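# Unplug the clipped cord from the power strip

## Task

Pull out the plug of the cord that the wire clip on the power strip is holding, so that it ends up away from the clip, and finish with neither gripper holding any other loose object.

## Robot and tools

Robot: two arms, left_arm and right_arm. Each has six joints and a two-finger parallel gripper. Despite the names, left_arm stands on the +y side. Base roots in the scene frame: left_arm at (-0.032, +0.227, 0) m, right_arm at (-0.006, -0.341, 0) m, each turned only slightly about z. A camera stand is fixed to the floor behind the arms.

Frames: the scene frame has its origin at table-top height, halfway between the nominal bases. +x points out over the table and +z points up. Results report end_effector_position (m) and end_effector_quat_wxyz in this frame. That position is the point between the finger pads, roughly 1 cm short of the fingertips. The fingers extend along the gripper's +z axis and close along its y axis. Motion offsets are NOT in the scene frame. Each arm's offsets use the axes of that arm's own current Hand target.

execute_actions(actions, cameras): actions is a list of actions. Each action is a table of at most 15 rows, and each row is one 1/30 s control step. If a table has fewer rows, its last row is repeated until all 15 steps are filled. Every row holds 14 numbers in [-1, 1], covering both arms even when only one moves: left dx, dy, dz, rx, ry, rz, opening, then right dx, dy, dz, rx, ry, rz, opening. The six pose numbers are an offset from that arm's Hand target as it stood when the action began, along the Hand target's own axes. Every row is measured from that same start, not from the row before it. Scale: 1.0 = 0.6 m for dx/dy/dz and 180 degrees for rotation. rx, ry, rz together form one rotation vector. Sending the same offset in a new action moves the arm further again. Opening is absolute: +1 is fully open (0.094 m), -1 is closed, and 0 means half open, not 'no change'. To leave a gripper as it is, send its current commanded opening again. cameras is a list of names, or ["all"], or []. Images come back only when actions is empty or cameras asks for them.

move(target, speed, blend, opening_speed, grip_force, blocking, cameras): drives each gripper in a straight line toward its target. target is one 14-number row laid out as above, or a list of up to 15 rows. Every row is an offset from the Hand targets at the start of the move, not from the previous row. speed is the top path speed in m/s, from 0.002 to 2.9, default 0.25. Rotation is capped at twice that figure in rad/s. speed can be one value or one per target. blend is a corner radius in m, used only with lists; 0 means stop at each target. opening_speed is how fast the commanded opening changes, in scale units per second, at least 0.2; use it for gentle closing. grip_force is a per-pad force limit of about 10 to 50 N (50 = full), given once or per arm. It stays in effect until changed, and lower values make closing slow. blocking=false returns after about 0.5 s while the move carries on. A move is capped at 10 s in total. Paths do not avoid obstacles or the other arm, and faster moves lag and overshoot more. The result ends with a 'move:' line. done means the arm is at rest within 10 mm and 2 degrees of its target. off_target means it rested away from the target. moving, held and fault are the other endings. limits=paced means the command was clipped; limits=held means steps were withheld.

wait(seconds 0 to 10) lets time run while the arms hold their commands. stop() brings a running move to rest. zoom_image(camera, region) enlarges part of the newest image from cam_high, cam_left_wrist or cam_right_wrist. region is [x0, y0, x1, y1] in pixels from the top-left, at most 504 by 504. read_manual returns licence text only. finished_scene(scene) takes the current scene number and ends the scene for good. The goal must still hold with the robot no longer acting. Make no further call in that reply.

Cameras: cam_high, cam_low, cam_left_wrist and cam_right_wrist, each 672x504. The wrist cameras are fisheye and may lag while their arm moves.

Result lines: Hand target is the last commanded pose after clipping, and the next offsets count from it. The gripper often comes to rest a few cm short of it because of friction or load; this alone does not mean contact. Any new command, even all zeros, asks for the target again. grip_measured is the measured finger opening on the -1..+1 scale. With nothing held it can read slightly wide. On a gripped part it reads somewhat narrower than the part, so it cannot show the moment of contact. To release, command an opening clearly above grip_measured. Joint velocities may read 'within noise'. Joint torques include gravity and noise, and joints 1 to 3 wrap at ±28 N m. Tool commands shows each gripper's current command.

Limits: orientation commands are clipped to within 40 degrees of the gripper's current orientation at every step. Motor temperature warns with MOTOR HOT at 75 °C. An OVER-TEMPERATURE FAULT at 90 °C folds that arm, which stays idle; at 100 °C the arm falls. Holding loads, stretching out and pushing toward unreachable poses all heat motors.

Avoid: collisions or squeezes between the two arms, including one gripper closing on the other's fingers. Avoid hard or fast impacts, and pressing well past a contact point. An arm blocked by something keeps pushing until you command it back past its gripper. Do not drop things or let go of a moving part, and never let anything leave the table. Do not put strain on an arm's camera cable. Do not route a path close to that arm's own base, because that can flip its posture. A loose object may occasionally be nudged by outside disturbances.

Each tool is called after "Emit:" as name(argument=value, ...) on one line, values as JSON.

## Session

Emit:
execute_actions(actions=[])

Scene clock: 0.00 s.
left_arm: end_effector_position=(+0.3341, +0.0288, +0.2542) grip_measured=+1.000 end_effector_quat_wxyz=(+0.387, -0.094, +0.898, -0.190) | right_arm: end_effector_position=(+0.3260, -0.2949, +0.1810) grip_measured=+1.000 end_effector_quat_wxyz=(+0.530, +0.057, +0.823, +0.196)
Joint positions: left_arm=[-0.529 1.396 1.291 -0.588 -0.171 -0.701 0.094] | right_arm=[-0.072 0.919 0.454 0.081 -0.279 0.313 0.094]
Joint velocities: within noise
Joint torques (N m): no reading
Motor temperatures (°C): left_arm=[28 28 40 25 27 27 24] | right_arm=[25 29 37 35 26 25 25]
Heat: left arm: 40 °C; right arm: 37 °C.
Hand target: left_arm +0.3345, +0.0297, +0.2621; +0.395, -0.094, +0.893, -0.192 | right_arm +0.3271, -0.2948, +0.1885; +0.539, +0.053, +0.818, +0.196
Tool commands: left_gripper/opening=+1.0 right_gripper/opening=+1.0

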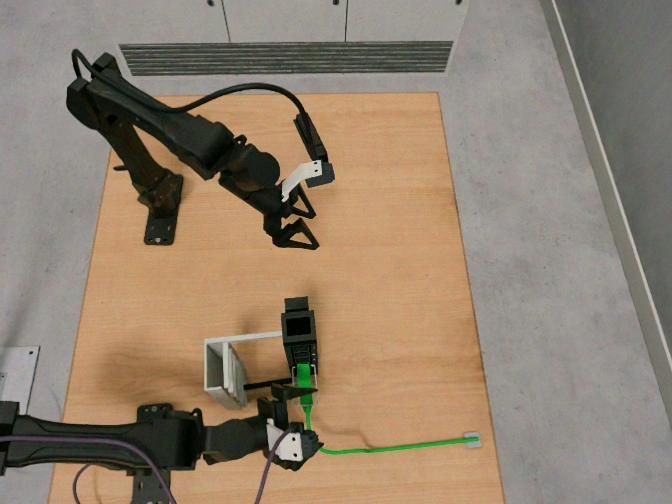

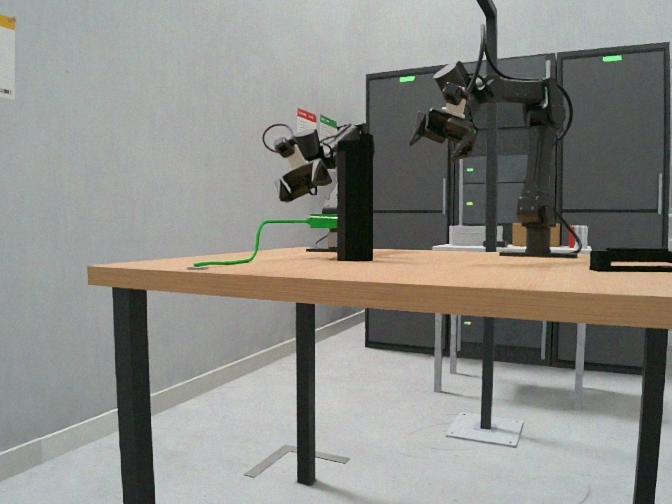

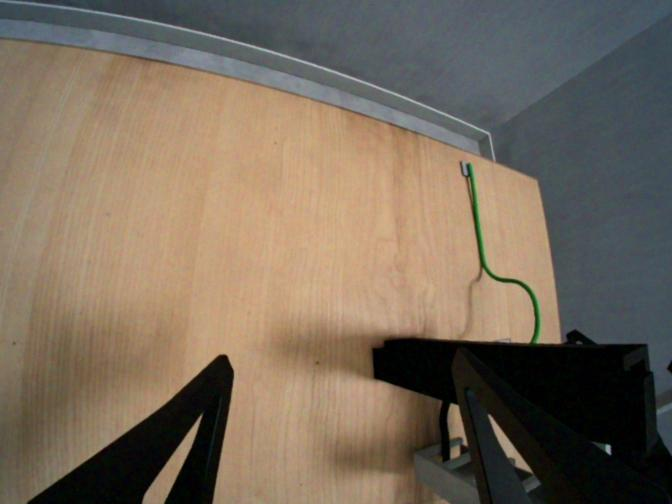

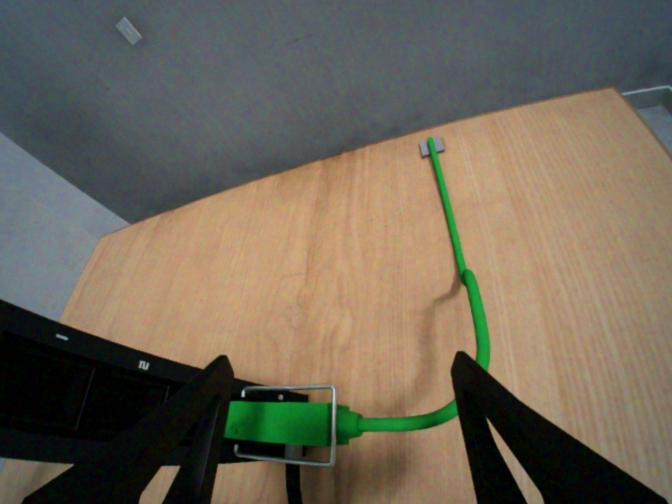

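Emit:
zoom_image(camera="cam_right_wrist", region=[150, 330, 450, 504])

Emit:
zoom_image(camera="cam_high", region=[190, 280, 350, 480])

Emit:
zoom_image(camera="cam_low", region=[170, 100, 470, 290])

Emit:
zoom_image(camera="cam_left_wrist", region=[350, 300, 672, 504])

Scaled by 1.680 from the camera's 672x504 image, which has a finer 960x720 frame.

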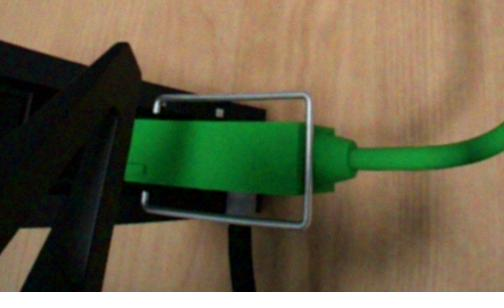

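Scaled by 2.520 from the camera's 672x504 image, which has a finer 960x720 frame.

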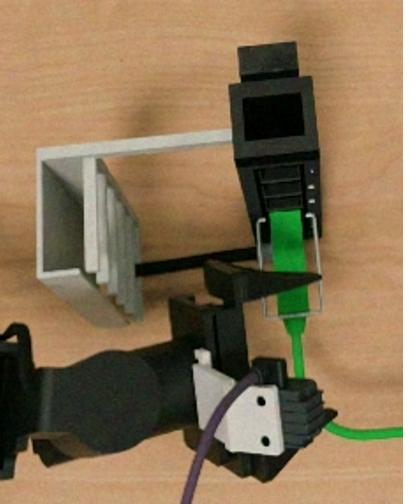

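Scaled by 1.680 from the camera's 672x504 image, which has a finer 960x720 frame.

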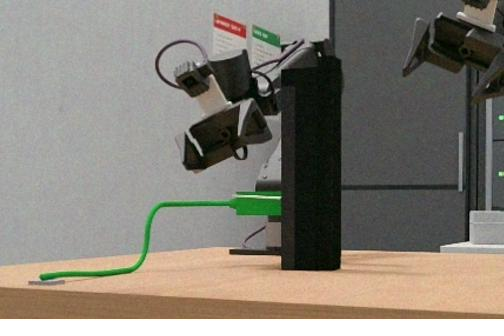

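Scaled by 1.565 from the camera's 672x504 image, which has a finer 960x720 frame.

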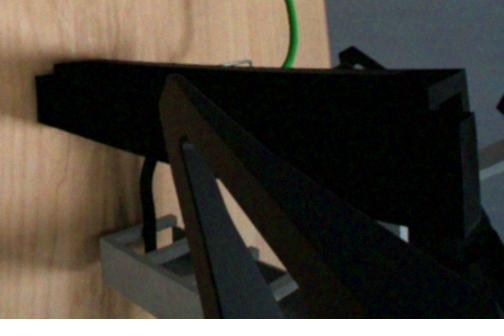

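Emit:
move(target=[0,0,0,0,0,0,1, -0.0078,-0.0493,-0.042,0.2340,0.3380,0.5288,1], speed=0.2, cameras=["all"])

Scene clock: 133.30 s.
left_arm: end_effector_position=(+0.3341, +0.0288, +0.2542) grip_measured=+1.000 end_effector_quat_wxyz=(+0.387, -0.094, +0.898, -0.190) | right_arm: end_effector_position=(+0.3100, -0.3297, +0.1899) grip_measured=+1.000 end_effector_quat_wxyz=(-0.189, +0.672, +0.665, +0.264)
Joint positions: left_arm=[-0.529 1.396 1.291 -0.588 -0.171 -0.701 0.094] | right_arm=[-0.379 1.765 1.62 -1.544 -0.653 1.22 0.094]
Joint torques (N m): left_arm=[0.01 -6.45 7.08 1.5 -0.13 0.07] | right_arm=[-0.47 -6.61 5.83 -0.06 -0.39 0.08]
Motor temperatures (°C): left_arm=[27 29 47 33 27 27 24] | right_arm=[25 29 43 41 26 24 24]
Heat: left arm: 47 °C; right arm: 43 °C.
Hand target: left_arm +0.3345, +0.0297, +0.2621; +0.395, -0.094, +0.893, -0.192 | right_arm +0.3100, -0.3300, +0.1900; -0.242, +0.664, +0.665, +0.242
Off the commanded pose: left_arm 0.008 m, 1 deg | right_arm 0.000 m, 7 deg.
joint sent to its limit (right arm) — joint 4 (wrist pitch), lower limit. The joint targets are off in orientation, not in position.
move: off_target (right_arm)
camera_calibration:
cam_right_wrist: T_world_to_cam=[[-0.996262, 0.0500081, -0.0704355, 0.334332], [-0.0447957, 0.398099, 0.916248, 0.024784], [0.0738601, 0.915978, -0.394371, 0.456695], [0, 0, 0, 1]] pos_world=[0.300461, -0.444909, 0.180948]

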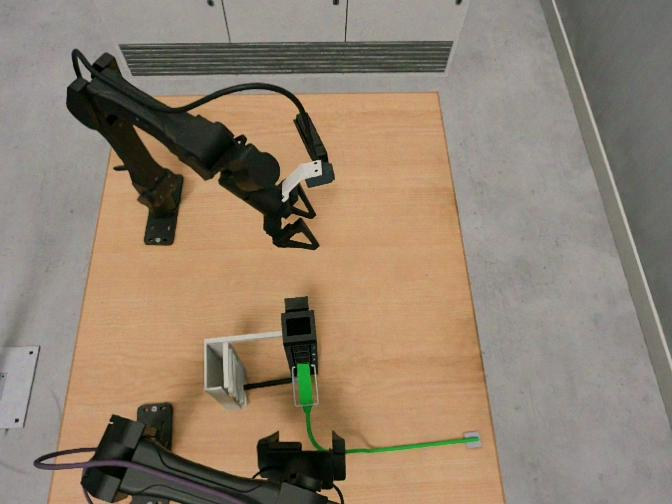

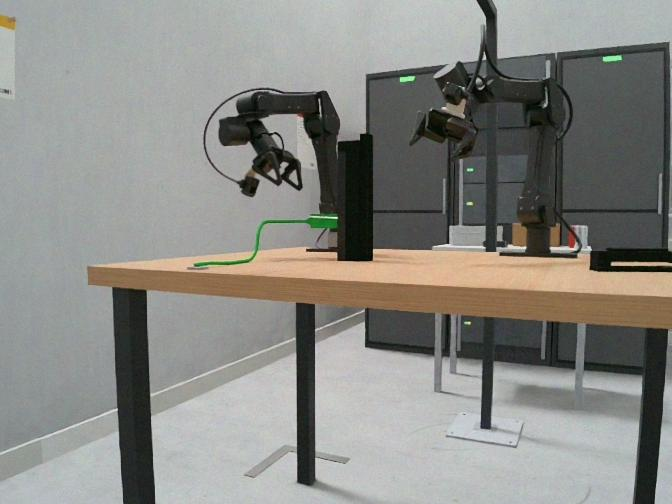

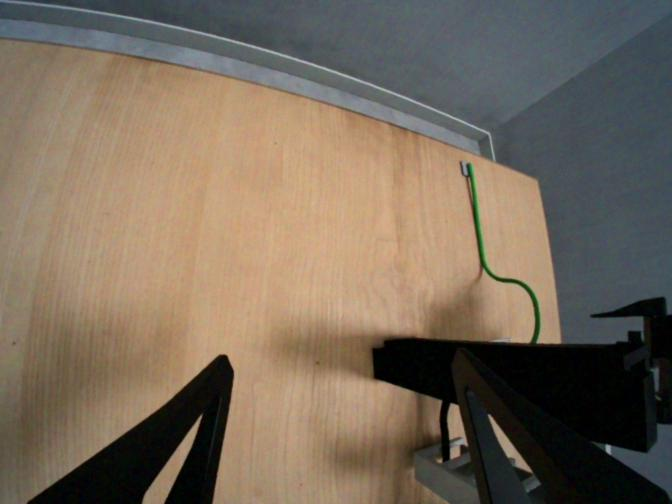

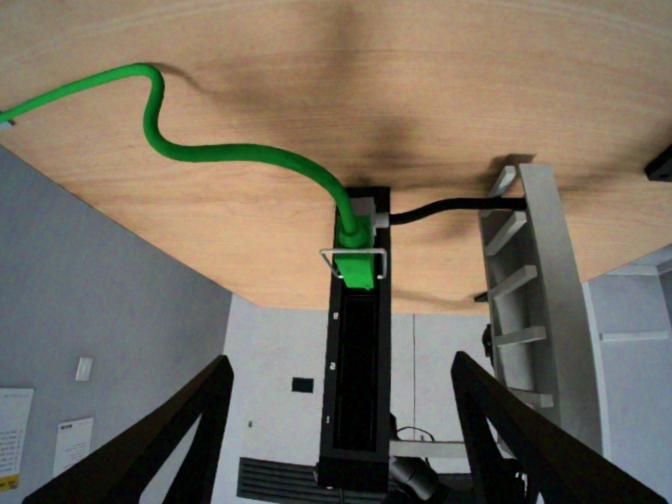

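Emit:
zoom_image(camera="cam_right_wrist", region=[270, 170, 450, 320])

Emit:
zoom_image(camera="cam_right_wrist", region=[270, 170, 620, 504])

Emit:
zoom_image(camera="cam_high", region=[190, 280, 350, 420])

Scaled by 2.800 from the camera's 672x504 image, which has a finer 960x720 frame.

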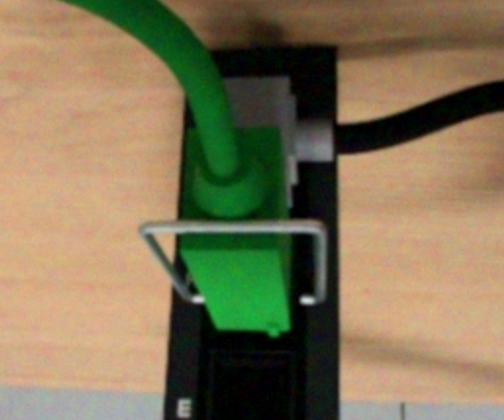

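Scaled by 1.440 from the camera's 672x504 image, which has a finer 960x720 frame.

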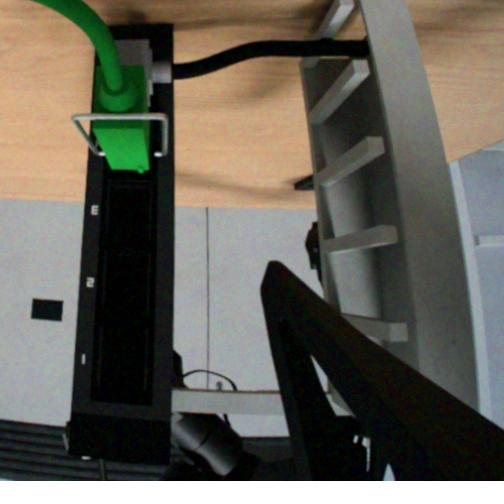

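Scaled by 3.150 from the camera's 672x504 image, which has a finer 960x720 frame.

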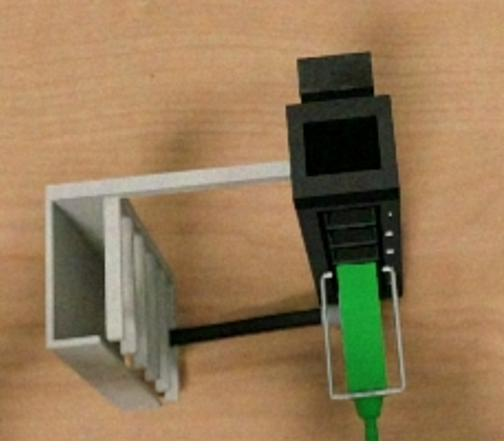

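Emit:
move(target=[0,0,0,0,0,0,1, 0.0485,-0.0067,0.1495,0.0116,-0.1388,-0.0223,1], speed=0.15, cameras=["all"])

Scene clock: 444.53 s.
left_arm: end_effector_position=(+0.3341, +0.0288, +0.2542) grip_measured=+1.000 end_effector_quat_wxyz=(+0.387, -0.094, +0.898, -0.190) | right_arm: end_effector_position=(+0.3079, -0.2480, +0.1427) grip_measured=+1.000 end_effector_quat_wxyz=(-0.100, +0.668, +0.731, +0.095)
Joint positions: left_arm=[-0.529 1.396 1.291 -0.588 -0.171 -0.701 0.094] | right_arm=[0.076 1.751 1.543 -1.343 -0.276 1.618 0.094]
Joint torques (N m): left_arm=[0.08 -6.22 7.38 1.52 -0.17 0.07] | right_arm=[0.21 -7.87 4.78 0.37 -0.01 0.09]
Motor temperatures (°C): left_arm=[26 29 49 36 27 27 24] | right_arm=[25 32 39 29 27 24 24]
Heat: left arm: 49 °C; right arm: 39 °C.
Hand target: left_arm +0.3345, +0.0297, +0.2621; +0.395, -0.094, +0.893, -0.192 | right_arm +0.3061, -0.2500, +0.1400; -0.096, +0.673, +0.728, +0.089
Off the commanded pose: left_arm 0.008 m, 1 deg | right_arm 0.004 m, 1 deg.
move: done
camera_calibration:
cam_right_wrist: T_world_to_cam=[[-0.997272, -0.0720773, 0.0158944, 0.282493], [-0.0397946, 0.706436, 0.706657, 0.140241], [-0.0621623, 0.704097, -0.707378, 0.397352], [0, 0, 0, 1]] pos_world=[0.312004, -0.358484, 0.177486]

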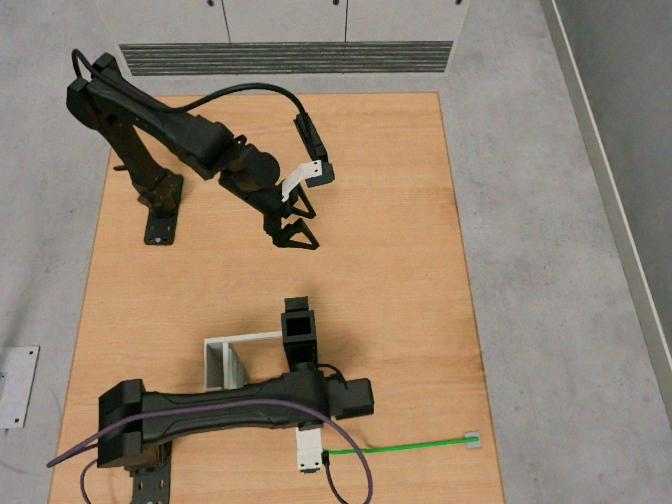

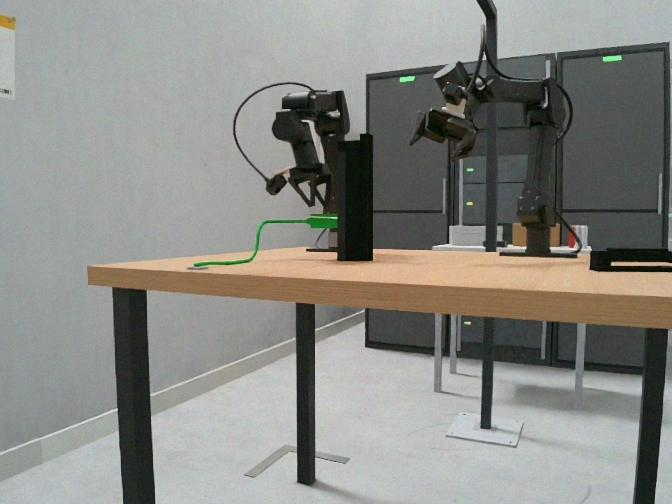

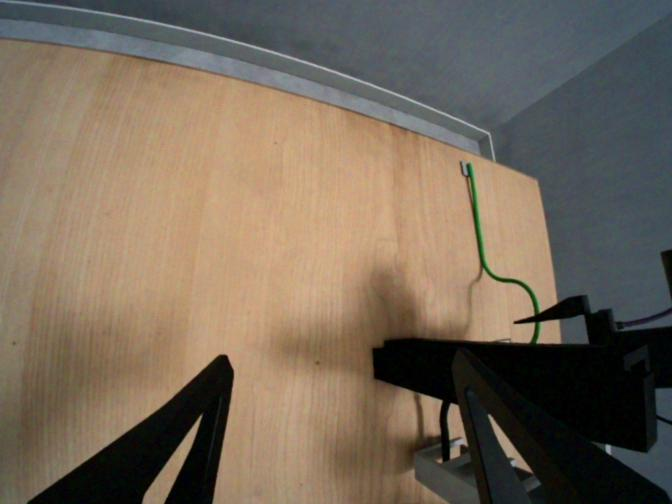

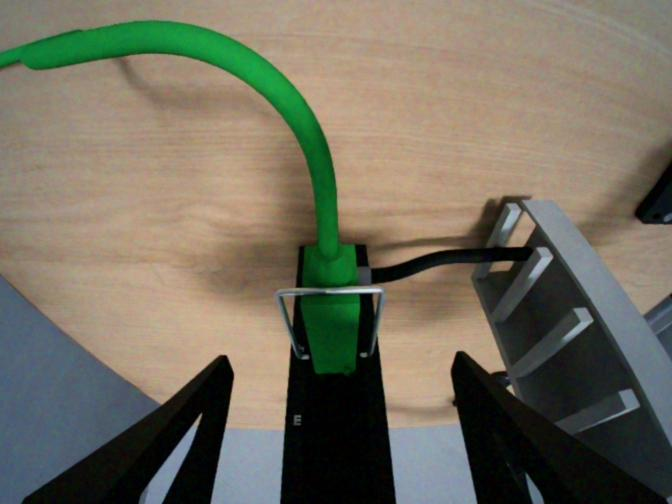

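Emit:
zoom_image(camera="cam_right_wrist", region=[240, 200, 420, 400])

Emit:
zoom_image(camera="cam_low", region=[240, 130, 400, 270])

Scaled by 2.520 from the camera's 672x504 image, which has a finer 960x720 frame.

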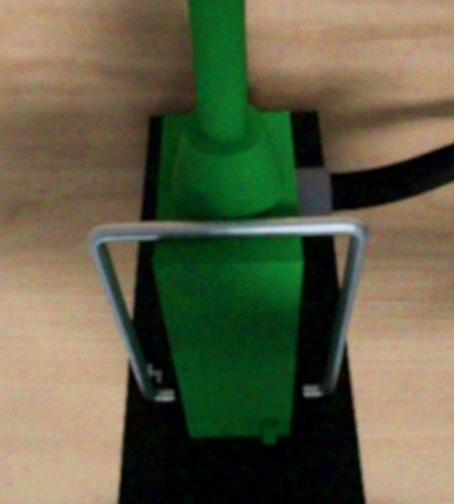

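Scaled by 3.150 from the camera's 672x504 image, which has a finer 960x720 frame.

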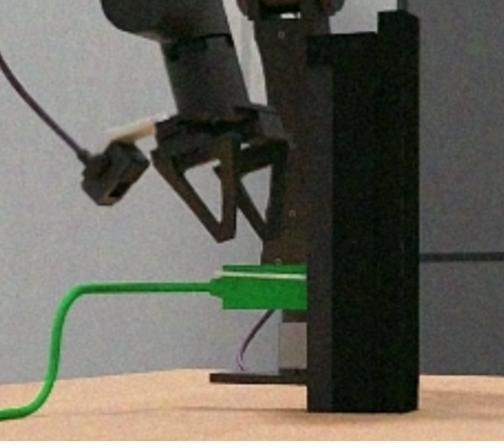

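Emit:
move(target=[0,0,0,0,0,0,1, -0.0211,-0.001,0.0694,0,0,0,0.25], speed=0.08, cameras=["cam_right_wrist","cam_low"])

Scene clock: 491.63 s.
left_arm: end_effector_position=(+0.3341, +0.0288, +0.2542) grip_measured=+1.000 end_effector_quat_wxyz=(+0.387, -0.094, +0.898, -0.190) | right_arm: end_effector_position=(+0.3028, -0.2483, +0.1117) grip_measured=+0.253 end_effector_quat_wxyz=(-0.101, +0.669, +0.730, +0.096)
Joint positions: left_arm=[-0.529 1.396 1.291 -0.588 -0.171 -0.701 0.094] | right_arm=[0.076 1.736 1.402 -1.218 -0.279 1.619 0.059]
Joint torques (N m): left_arm=[-0.02 -6.2 7.2 1.53 -0.14 0.08] | right_arm=[-0.12 -6.09 2.99 0.82 0.03 0.05]
Motor temperatures (°C): left_arm=[26 29 50 36 27 27 24] | right_arm=[25 37 39 29 27 24 24]
Heat: left arm: 50 °C; right arm: 39 °C.
Hand target: left_arm +0.3345, +0.0297, +0.2621; +0.395, -0.094, +0.893, -0.192 | right_arm +0.3054, -0.2514, +0.0965; -0.096, +0.673, +0.728, +0.089
Off the commanded pose: left_arm 0.008 m, 1 deg | right_arm 0.016 m, 1 deg.
move: off_target (right_arm)
camera_calibration:
cam_right_wrist: T_world_to_cam=[[-0.997296, -0.0714019, 0.0173985, 0.277909], [-0.0381197, 0.704996, 0.708186, 0.161035], [-0.0628317, 0.705608, -0.705811, 0.375696], [0, 0, 0, 1]] pos_world=[0.306902, -0.358779, 0.146293]
Images, in order (width x height): cam_low 672x504, cam_right_wrist 672x504.

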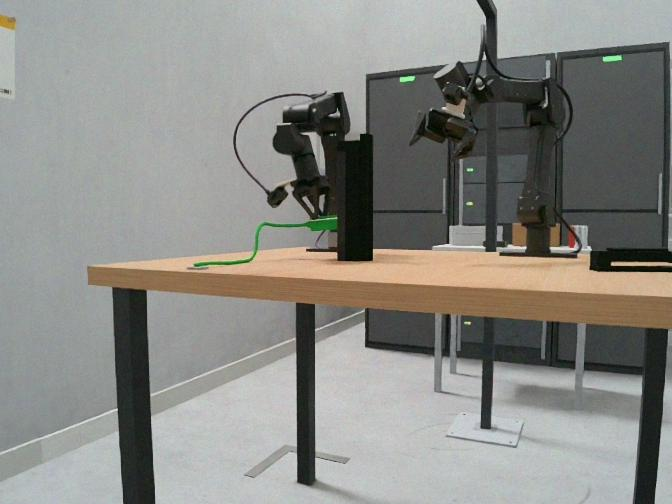

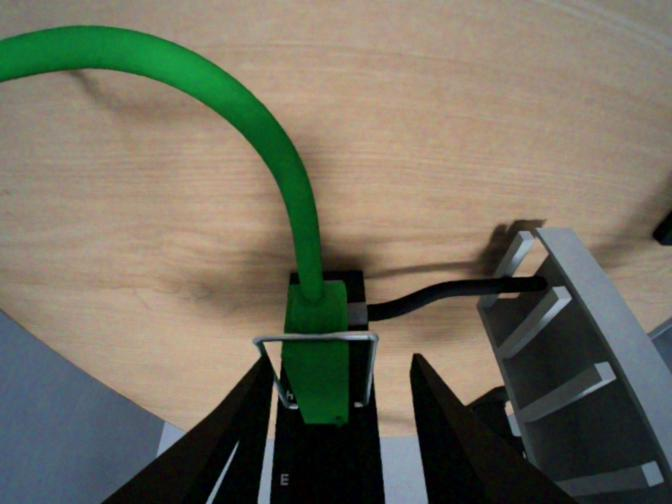

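Emit:
zoom_image(camera="cam_right_wrist", region=[200, 270, 480, 480])

Emit:
zoom_image(camera="cam_low", region=[240, 130, 400, 270])

Scaled by 1.800 from the camera's 672x504 image, which has a finer 960x720 frame.

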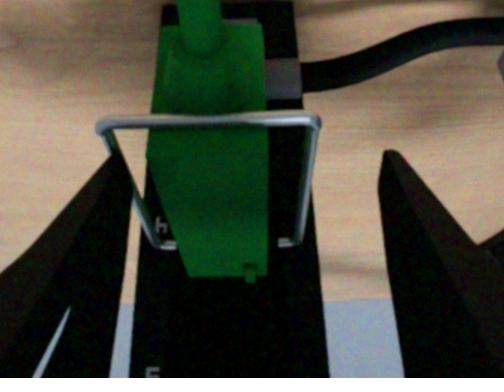

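Scaled by 3.150 from the camera's 672x504 image, which has a finer 960x720 frame.

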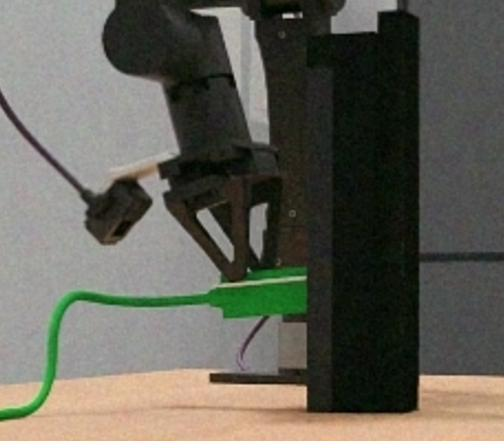

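Emit:
move(target=[0,0,0,0,0,0,1, 0.0166,0.0,-0.062,0,0,0,0.25], speed=0.1, cameras=["cam_right_wrist","cam_low"])

Scene clock: 504.37 s.
left_arm: end_effector_position=(+0.3341, +0.0288, +0.2542) grip_measured=+1.000 end_effector_quat_wxyz=(+0.387, -0.094, +0.898, -0.190) | right_arm: end_effector_position=(+0.3014, -0.2489, +0.1306) grip_measured=+0.253 end_effector_quat_wxyz=(-0.103, +0.669, +0.730, +0.091)
Joint positions: left_arm=[-0.529 1.396 1.291 -0.588 -0.171 -0.701 0.094] | right_arm=[0.076 1.736 1.477 -1.304 -0.276 1.619 0.059]
Joint torques (N m): left_arm=[-0.12 -6.39 7.25 1.49 -0.14 0.03] | right_arm=[-0.16 -6.86 8.21 0.09 0.02 0.05]
Heat: left arm: 50 °C; right arm: 38 °C.
Hand target: left_arm +0.3345, +0.0297, +0.2621; +0.395, -0.094, +0.893, -0.192 | right_arm +0.3055, -0.2514, +0.1351; -0.096, +0.673, +0.728, +0.089
Off the commanded pose: left_arm 0.008 m, 1 deg | right_arm 0.007 m, 1 deg.
move: done
camera_calibration:
cam_right_wrist: T_world_to_cam=[[-0.997088, -0.0712648, 0.0271395, 0.274798], [-0.0313808, 0.70781, 0.705706, 0.147105], [-0.0695016, 0.702799, -0.707985, 0.390934], [0, 0, 0, 1]] pos_world=[0.305785, -0.359286, 0.165505]
Images, in order (width x height): cam_low 672x504, cam_right_wrist 672x504.

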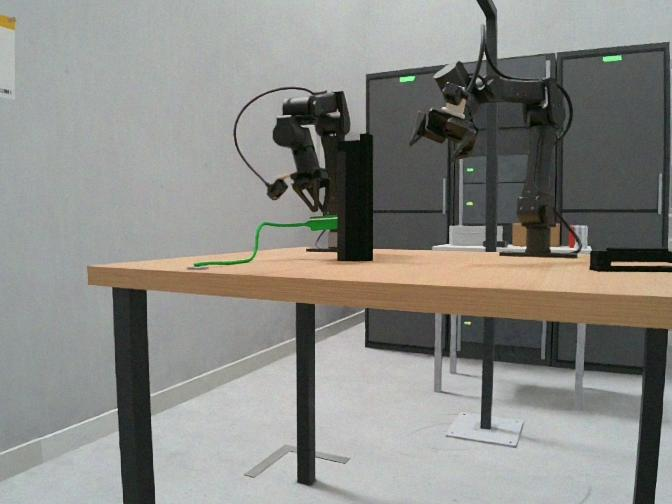

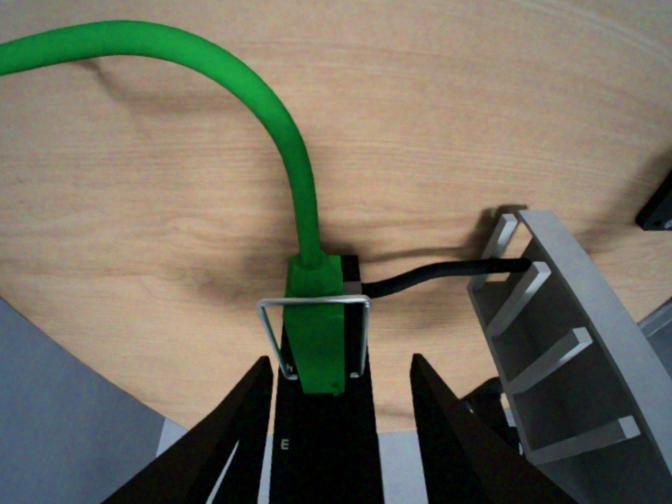

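Emit:
zoom_image(camera="cam_low", region=[240, 130, 400, 270])

Emit:
zoom_image(camera="cam_right_wrist", region=[200, 220, 480, 430])

Scaled by 3.150 from the camera's 672x504 image, which has a finer 960x720 frame.

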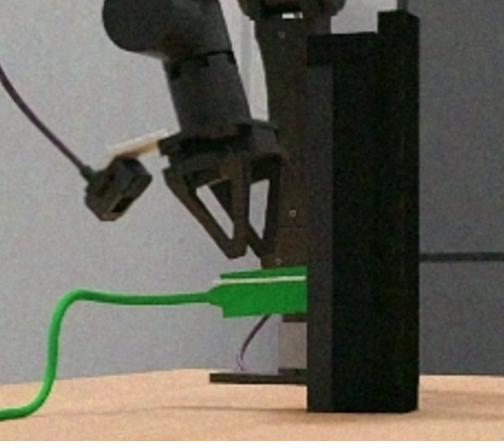

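Scaled by 1.800 from the camera's 672x504 image, which has a finer 960x720 frame.

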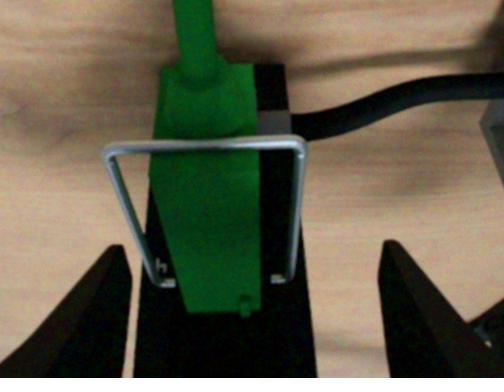

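Emit:
move(target=[0,0,0,0,0,0,1, -0.0055,0.0085,0.0108,0,0,0,0.45], speed=0.05, cameras=["cam_right_wrist"])

Scene clock: 527.57 s.
left_arm: end_effector_position=(+0.3341, +0.0288, +0.2542) grip_measured=+1.000 end_effector_quat_wxyz=(+0.387, -0.094, +0.898, -0.190) | right_arm: end_effector_position=(+0.3022, -0.2488, +0.1264) grip_measured=+0.447 end_effector_quat_wxyz=(-0.107, +0.670, +0.730, +0.087)
Joint positions: left_arm=[-0.529 1.396 1.291 -0.588 -0.171 -0.701 0.094] | right_arm=[0.076 1.75 1.477 -1.301 -0.276 1.619 0.068]
Joint torques (N m): left_arm=[-0.16 -6.34 7.17 1.54 -0.21 0.04] | right_arm=[-0.55 -6.54 7.83 0.3 0.01 0]
Heat: left arm: 50 °C; right arm: 42 °C.
Hand target: left_arm +0.3345, +0.0297, +0.2621; +0.395, -0.094, +0.893, -0.192 | right_arm +0.3108, -0.2525, +0.1280; -0.096, +0.673, +0.728, +0.089
Off the commanded pose: left_arm 0.008 m, 1 deg | right_arm 0.009 m, 1 deg.
move: done
camera_calibration:
cam_right_wrist: T_world_to_cam=[[-0.996717, -0.0712143, 0.0385321, 0.274157], [-0.0233918, 0.708838, 0.704984, 0.147985], [-0.0775179, 0.701767, -0.708176, 0.39018], [0, 0, 0, 1]] pos_world=[0.306965, -0.359189, 0.161425]
Images, in order (width x height): cam_right_wrist 672x504.

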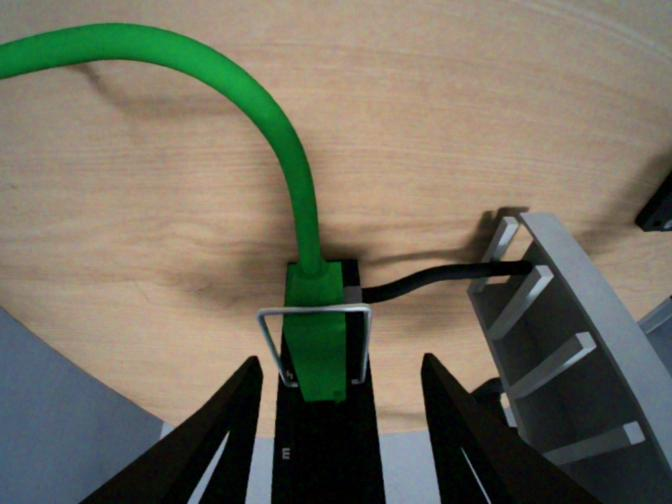

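Emit:
move(target=[0,0,0,0,0,0,1, -0.004,0.0105,-0.001,0,0,0,0.45], speed=0.05)

Scene clock: 532.93 s.
left_arm: end_effector_position=(+0.3341, +0.0288, +0.2542) grip_measured=+1.000 end_effector_quat_wxyz=(+0.387, -0.094, +0.898, -0.190) | right_arm: end_effector_position=(+0.3083, -0.2501, +0.1250) grip_measured=+0.447 end_effector_quat_wxyz=(-0.107, +0.672, +0.727, +0.087)
Joint positions: left_arm=[-0.529 1.396 1.291 -0.588 -0.171 -0.701 0.094] | right_arm=[0.069 1.772 1.498 -1.301 -0.276 1.619 0.068]
Joint torques (N m): left_arm=[0.03 -6.45 7.16 1.5 -0.15 0.11] | right_arm=[-0.68 -6.57 8.4 0.24 0 -0.09]
Heat: left arm: 50 °C; right arm: 42 °C.
Hand target: left_arm +0.3345, +0.0297, +0.2621; +0.395, -0.094, +0.893, -0.192 | right_arm +0.3171, -0.2545, +0.1278; -0.096, +0.673, +0.728, +0.089
Off the commanded pose: left_arm 0.008 m, 1 deg | right_arm 0.010 m, 1 deg.
move: done

Emit:
move(target=[0,0,0,0,0,0,1, -0.0089,0.0033,0.0321,0,0,0,0.45], speed=0.05, cameras=["cam_right_wrist"])

Scene clock: 537.73 s.
left_arm: end_effector_position=(+0.3341, +0.0288, +0.2542) grip_measured=+1.000 end_effector_quat_wxyz=(+0.387, -0.094, +0.898, -0.190) | right_arm: end_effector_position=(+0.3204, -0.2486, +0.1166) grip_measured=+0.447 end_effector_quat_wxyz=(-0.095, +0.670, +0.729, +0.101)
Joint positions: left_arm=[-0.529 1.396 1.291 -0.588 -0.171 -0.701 0.094] | right_arm=[0.069 1.786 1.482 -1.233 -0.276 1.619 0.068]
Joint torques (N m): left_arm=[0.16 -6.28 7.39 1.5 -0.12 0.06] | right_arm=[-0.72 -6.89 4.62 0.4 0.01 -0.11]
Heat: left arm: 50 °C; right arm: 42 °C.
Hand target: left_arm +0.3345, +0.0297, +0.2621; +0.395, -0.094, +0.893, -0.192 | right_arm +0.3192, -0.2545, +0.1079; -0.096, +0.673, +0.728, +0.089
Off the commanded pose: left_arm 0.008 m, 1 deg | right_arm 0.011 m, 1 deg.
move: off_target (right_arm)
camera_calibration:
cam_right_wrist: T_world_to_cam=[[-0.997891, -0.0648599, 0.00274766, 0.298853], [-0.0439263, 0.705774, 0.707074, 0.160595], [-0.0478, 0.705462, -0.707134, 0.375793], [0, 0, 0, 1]] pos_world=[0.32324, -0.359068, 0.151362]
Images, in order (width x height): cam_right_wrist 672x504.

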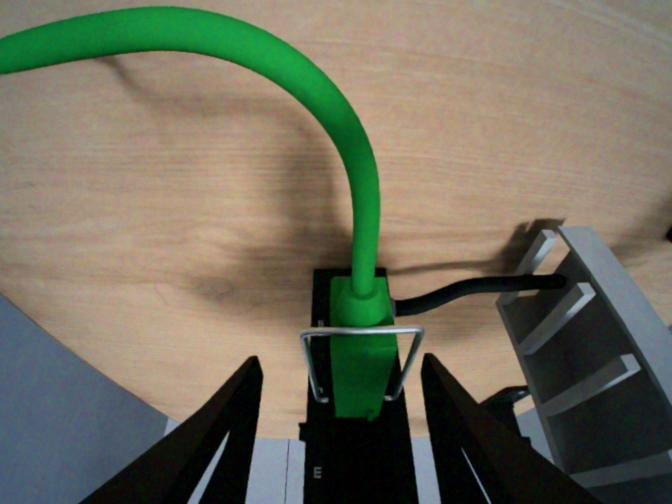

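Emit:
zoom_image(camera="cam_right_wrist", region=[220, 260, 480, 460])

Scaled by 1.938 from the camera's 672x504 image, which has a finer 960x720 frame.

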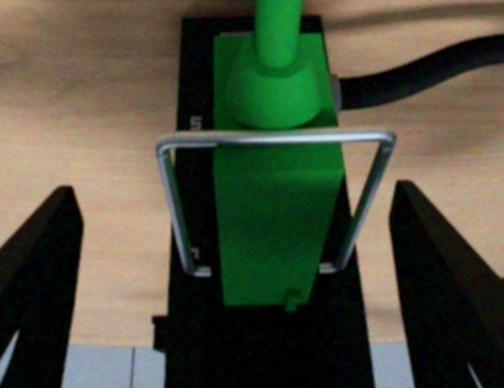

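Emit:
move(target=[0,0,0,0,0,0,1, 0.0,-0.0228,0.0005,0,0,0,0.45], speed=0.05)

Scene clock: 572.37 s.
left_arm: end_effector_position=(+0.3341, +0.0288, +0.2542) grip_measured=+1.000 end_effector_quat_wxyz=(+0.387, -0.094, +0.898, -0.190) | right_arm: end_effector_position=(+0.3069, -0.2504, +0.1020) grip_measured=+0.447 end_effector_quat_wxyz=(-0.109, +0.673, +0.727, +0.084)
Joint positions: left_arm=[-0.529 1.396 1.291 -0.588 -0.171 -0.701 0.094] | right_arm=[0.069 1.781 1.418 -1.22 -0.276 1.619 0.068]
Joint torques (N m): left_arm=[0.1 -6.31 7.25 1.54 -0.12 0.1] | right_arm=[-0.59 -10.52 4.46 0.32 0.01 -0.08]
Heat: left arm: 50 °C; right arm: 39 °C.
Hand target: left_arm +0.3345, +0.0297, +0.2621; +0.395, -0.094, +0.893, -0.192 | right_arm +0.3055, -0.2555, +0.1075; -0.096, +0.673, +0.728, +0.089
Off the commanded pose: left_arm 0.008 m, 1 deg | right_arm 0.008 m, 2 deg.
move: done

Emit:
wait(seconds=0.1, cameras=["cam_right_wrist","cam_low"])

Emit:
zoom_image(camera="cam_right_wrist", region=[200, 260, 480, 470])

Emit:
zoom_image(camera="cam_low", region=[240, 130, 400, 270])

Scene clock: 574.40 s.
left_arm: end_effector_position=(+0.3341, +0.0288, +0.2542) grip_measured=+1.000 end_effector_quat_wxyz=(+0.387, -0.094, +0.898, -0.190) | right_arm: end_effector_position=(+0.3069, -0.2504, +0.1020) grip_measured=+0.447 end_effector_quat_wxyz=(-0.109, +0.673, +0.727, +0.084)
Joint positions: left_arm=[-0.529 1.396 1.291 -0.588 -0.171 -0.701 0.094] | right_arm=[0.069 1.781 1.418 -1.22 -0.276 1.619 0.068]
Joint torques (N m): left_arm=[-0.13 -6.56 7.41 1.55 -0.18 0.05] | right_arm=[-0.59 -10.48 4.53 0.3 0 -0.09]
Heat: left arm: 50 °C; right arm: 39 °C.
Hand target: left_arm +0.3345, +0.0297, +0.2621; +0.395, -0.094, +0.893, -0.192 | right_arm +0.3055, -0.2555, +0.1075; -0.096, +0.673, +0.728, +0.089
Tool commands: left_gripper/opening=+1.0 right_gripper/opening=+0.45
Off the commanded pose: left_arm 0.008 m, 1 deg | right_arm 0.008 m, 2 deg.
wait: 0.10 s; at rest from the start
camera_calibration:
cam_right_wrist: T_world_to_cam=[[-0.996769, -0.064693, 0.0476164, 0.280486], [-0.0124573, 0.7101, 0.703991, 0.16338], [-0.0793557, 0.701122, -0.708611, 0.374838], [0, 0, 0, 1]] pos_world=[0.31136, -0.360679, 0.137241]
Images, in order (width x height): cam_low 672x504, cam_right_wrist 672x504.

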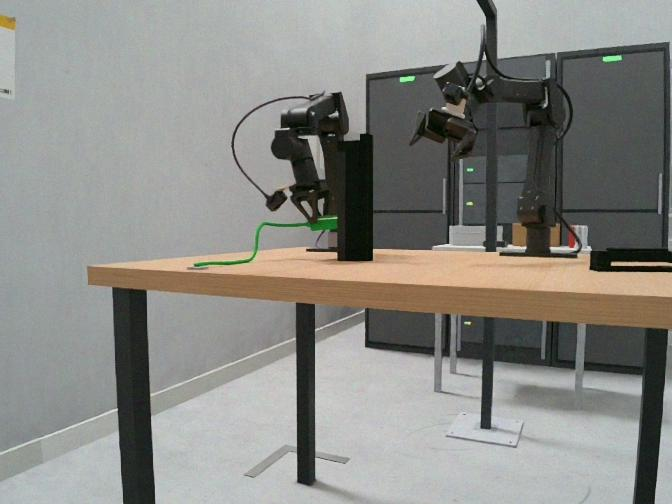

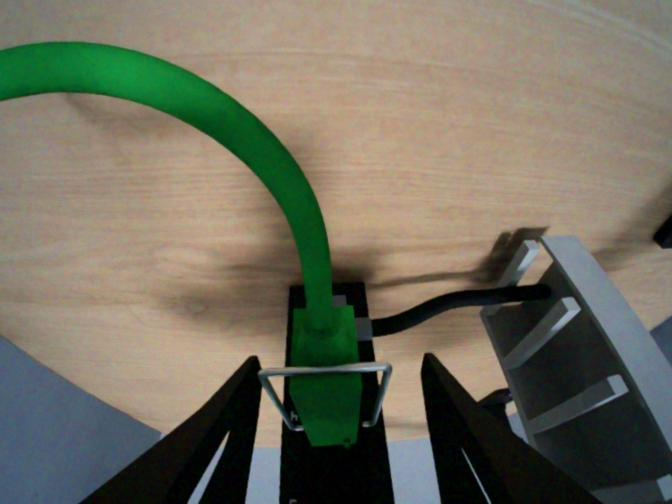

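Scaled by 1.800 from the camera's 672x504 image, which has a finer 960x720 frame.

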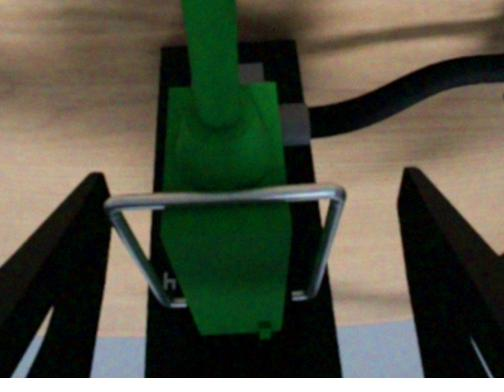

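Scaled by 3.150 from the camera's 672x504 image, which has a finer 960x720 frame.

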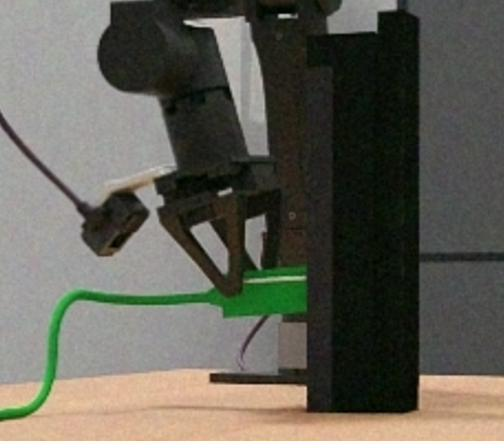

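Emit:
move(target=[[0,0,0,0,0,0,1, 0.01155,0.0324,-0.05298,0,0,0,0.45],[0,0,0,0,0,0,1, -0.0008,0.01,-0.0002,0,0,0,0.45]], speed=0.06, cameras=["cam_right_wrist","cam_low"])

Emit:
zoom_image(camera="cam_right_wrist", region=[200, 260, 480, 470])

Emit:
zoom_image(camera="cam_low", region=[240, 130, 400, 270])

Scene clock: 648.13 s.
left_arm: end_effector_position=(+0.3341, +0.0288, +0.2542) grip_measured=+1.000 end_effector_quat_wxyz=(+0.387, -0.094, +0.898, -0.190) | right_arm: end_effector_position=(+0.3133, -0.2521, +0.1020) grip_measured=+0.447 end_effector_quat_wxyz=(-0.109, +0.674, +0.726, +0.084)
Joint positions: left_arm=[-0.529 1.396 1.291 -0.588 -0.171 -0.701 0.094] | right_arm=[0.062 1.803 1.445 -1.225 -0.275 1.616 0.068]
Joint torques (N m): left_arm=[0.01 -6.39 7.1 1.48 -0.16 0.03] | right_arm=[-0.2 -10.65 4.52 0.26 0.02 -0.06]
Heat: left arm: 51 °C; right arm: 38 °C.
Hand target: left_arm +0.3345, +0.0297, +0.2621; +0.395, -0.094, +0.893, -0.192 | right_arm +0.3115, -0.2556, +0.1075; -0.096, +0.673, +0.728, +0.089
Off the commanded pose: left_arm 0.008 m, 1 deg | right_arm 0.007 m, 2 deg.
move: done
camera_calibration:
cam_right_wrist: T_world_to_cam=[[-0.99707, -0.0603539, 0.0470063, 0.288007], [-0.00981684, 0.710329, 0.703801, 0.163928], [-0.0758671, 0.701278, -0.70884, 0.375614], [0, 0, 0, 1]] pos_world=[0.317269, -0.36247, 0.137339]
Images, in order (width x height): cam_low 672x504, cam_right_wrist 672x504.

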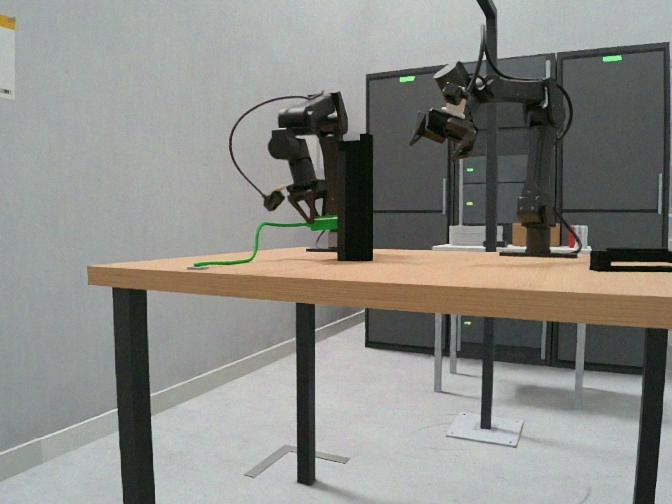

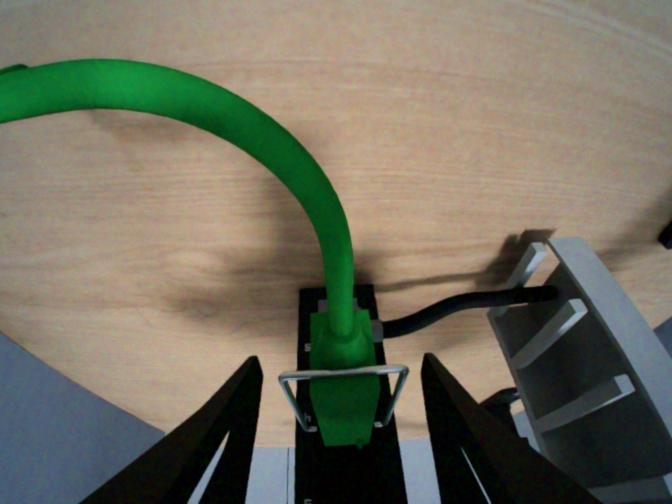

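Scaled by 1.800 from the camera's 672x504 image, which has a finer 960x720 frame.

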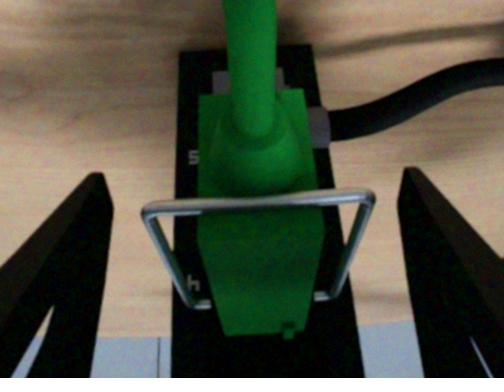

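Scaled by 3.150 from the camera's 672x504 image, which has a finer 960x720 frame.

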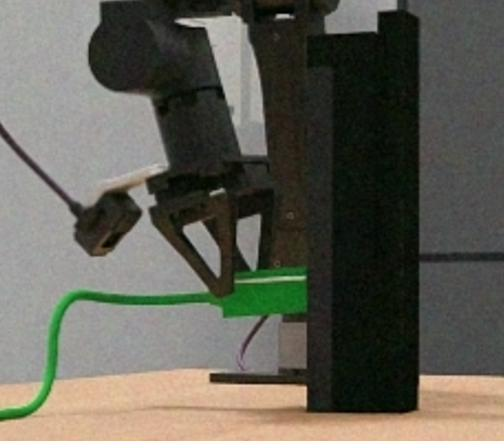

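Emit:
move(target=[0,0,0,0,0,0,1, 0,0,0,0,0,0,0.0], speed=0.05, opening_speed=0.6, grip_force=[50, 20], cameras=["cam_right_wrist","cam_low"])

Emit:
zoom_image(camera="cam_right_wrist", region=[200, 260, 480, 470])

Scene clock: 654.33 s.
left_arm: end_effector_position=(+0.3341, +0.0288, +0.2542) grip_measured=+1.000 end_effector_quat_wxyz=(+0.387, -0.094, +0.898, -0.190) | right_arm: end_effector_position=(+0.3123, -0.2525, +0.1020) grip_measured=+0.020 end_effector_quat_wxyz=(-0.110, +0.675, +0.725, +0.082)
Joint positions: left_arm=[-0.529 1.396 1.291 -0.588 -0.171 -0.701 0.094] | right_arm=[0.062 1.803 1.445 -1.23 -0.274 1.616 0.048]
Joint torques (N m): left_arm=[0.13 -6.54 7.36 1.53 -0.2 0.08] | right_arm=[-0.23 -10.63 4.53 0.34 0 -0.07]
Heat: left arm: 51 °C; right arm: 38 °C.
Hand target: left_arm +0.3345, +0.0297, +0.2621; +0.395, -0.094, +0.893, -0.192 | right_arm +0.3115, -0.2556, +0.1075; -0.096, +0.673, +0.728, +0.089
Off the commanded pose: left_arm 0.008 m, 1 deg | right_arm 0.006 m, 2 deg.
grip_force (N): 50, 20
move: done
camera_calibration:
cam_right_wrist: T_world_to_cam=[[-0.996868, -0.0602744, 0.051197, 0.286468], [-0.00692915, 0.711464, 0.702689, 0.163711], [-0.078779, 0.700133, -0.709653, 0.37645], [0, 0, 0, 1]] pos_world=[0.316361, -0.362773, 0.137445]
Images, in order (width x height): cam_low 672x504, cam_right_wrist 672x504.

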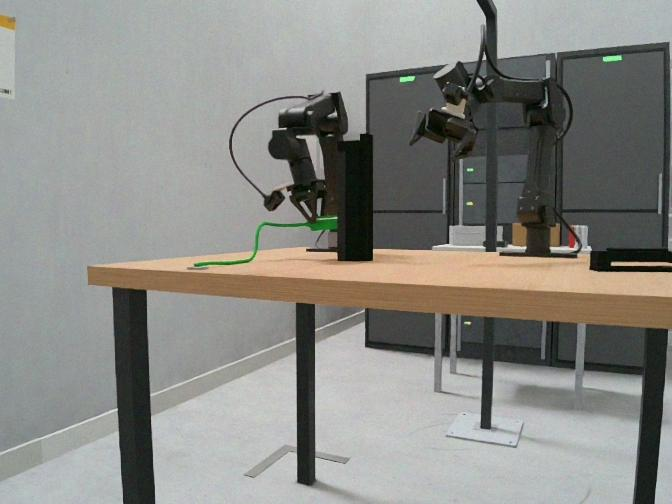

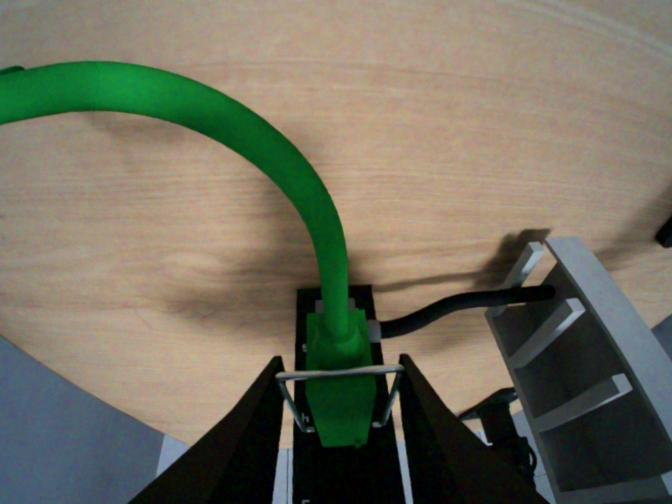

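Scaled by 1.800 from the camera's 672x504 image, which has a finer 960x720 frame.

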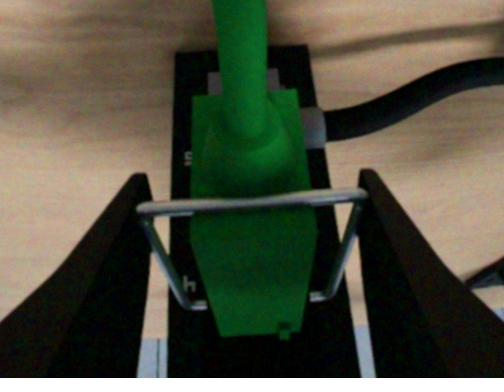

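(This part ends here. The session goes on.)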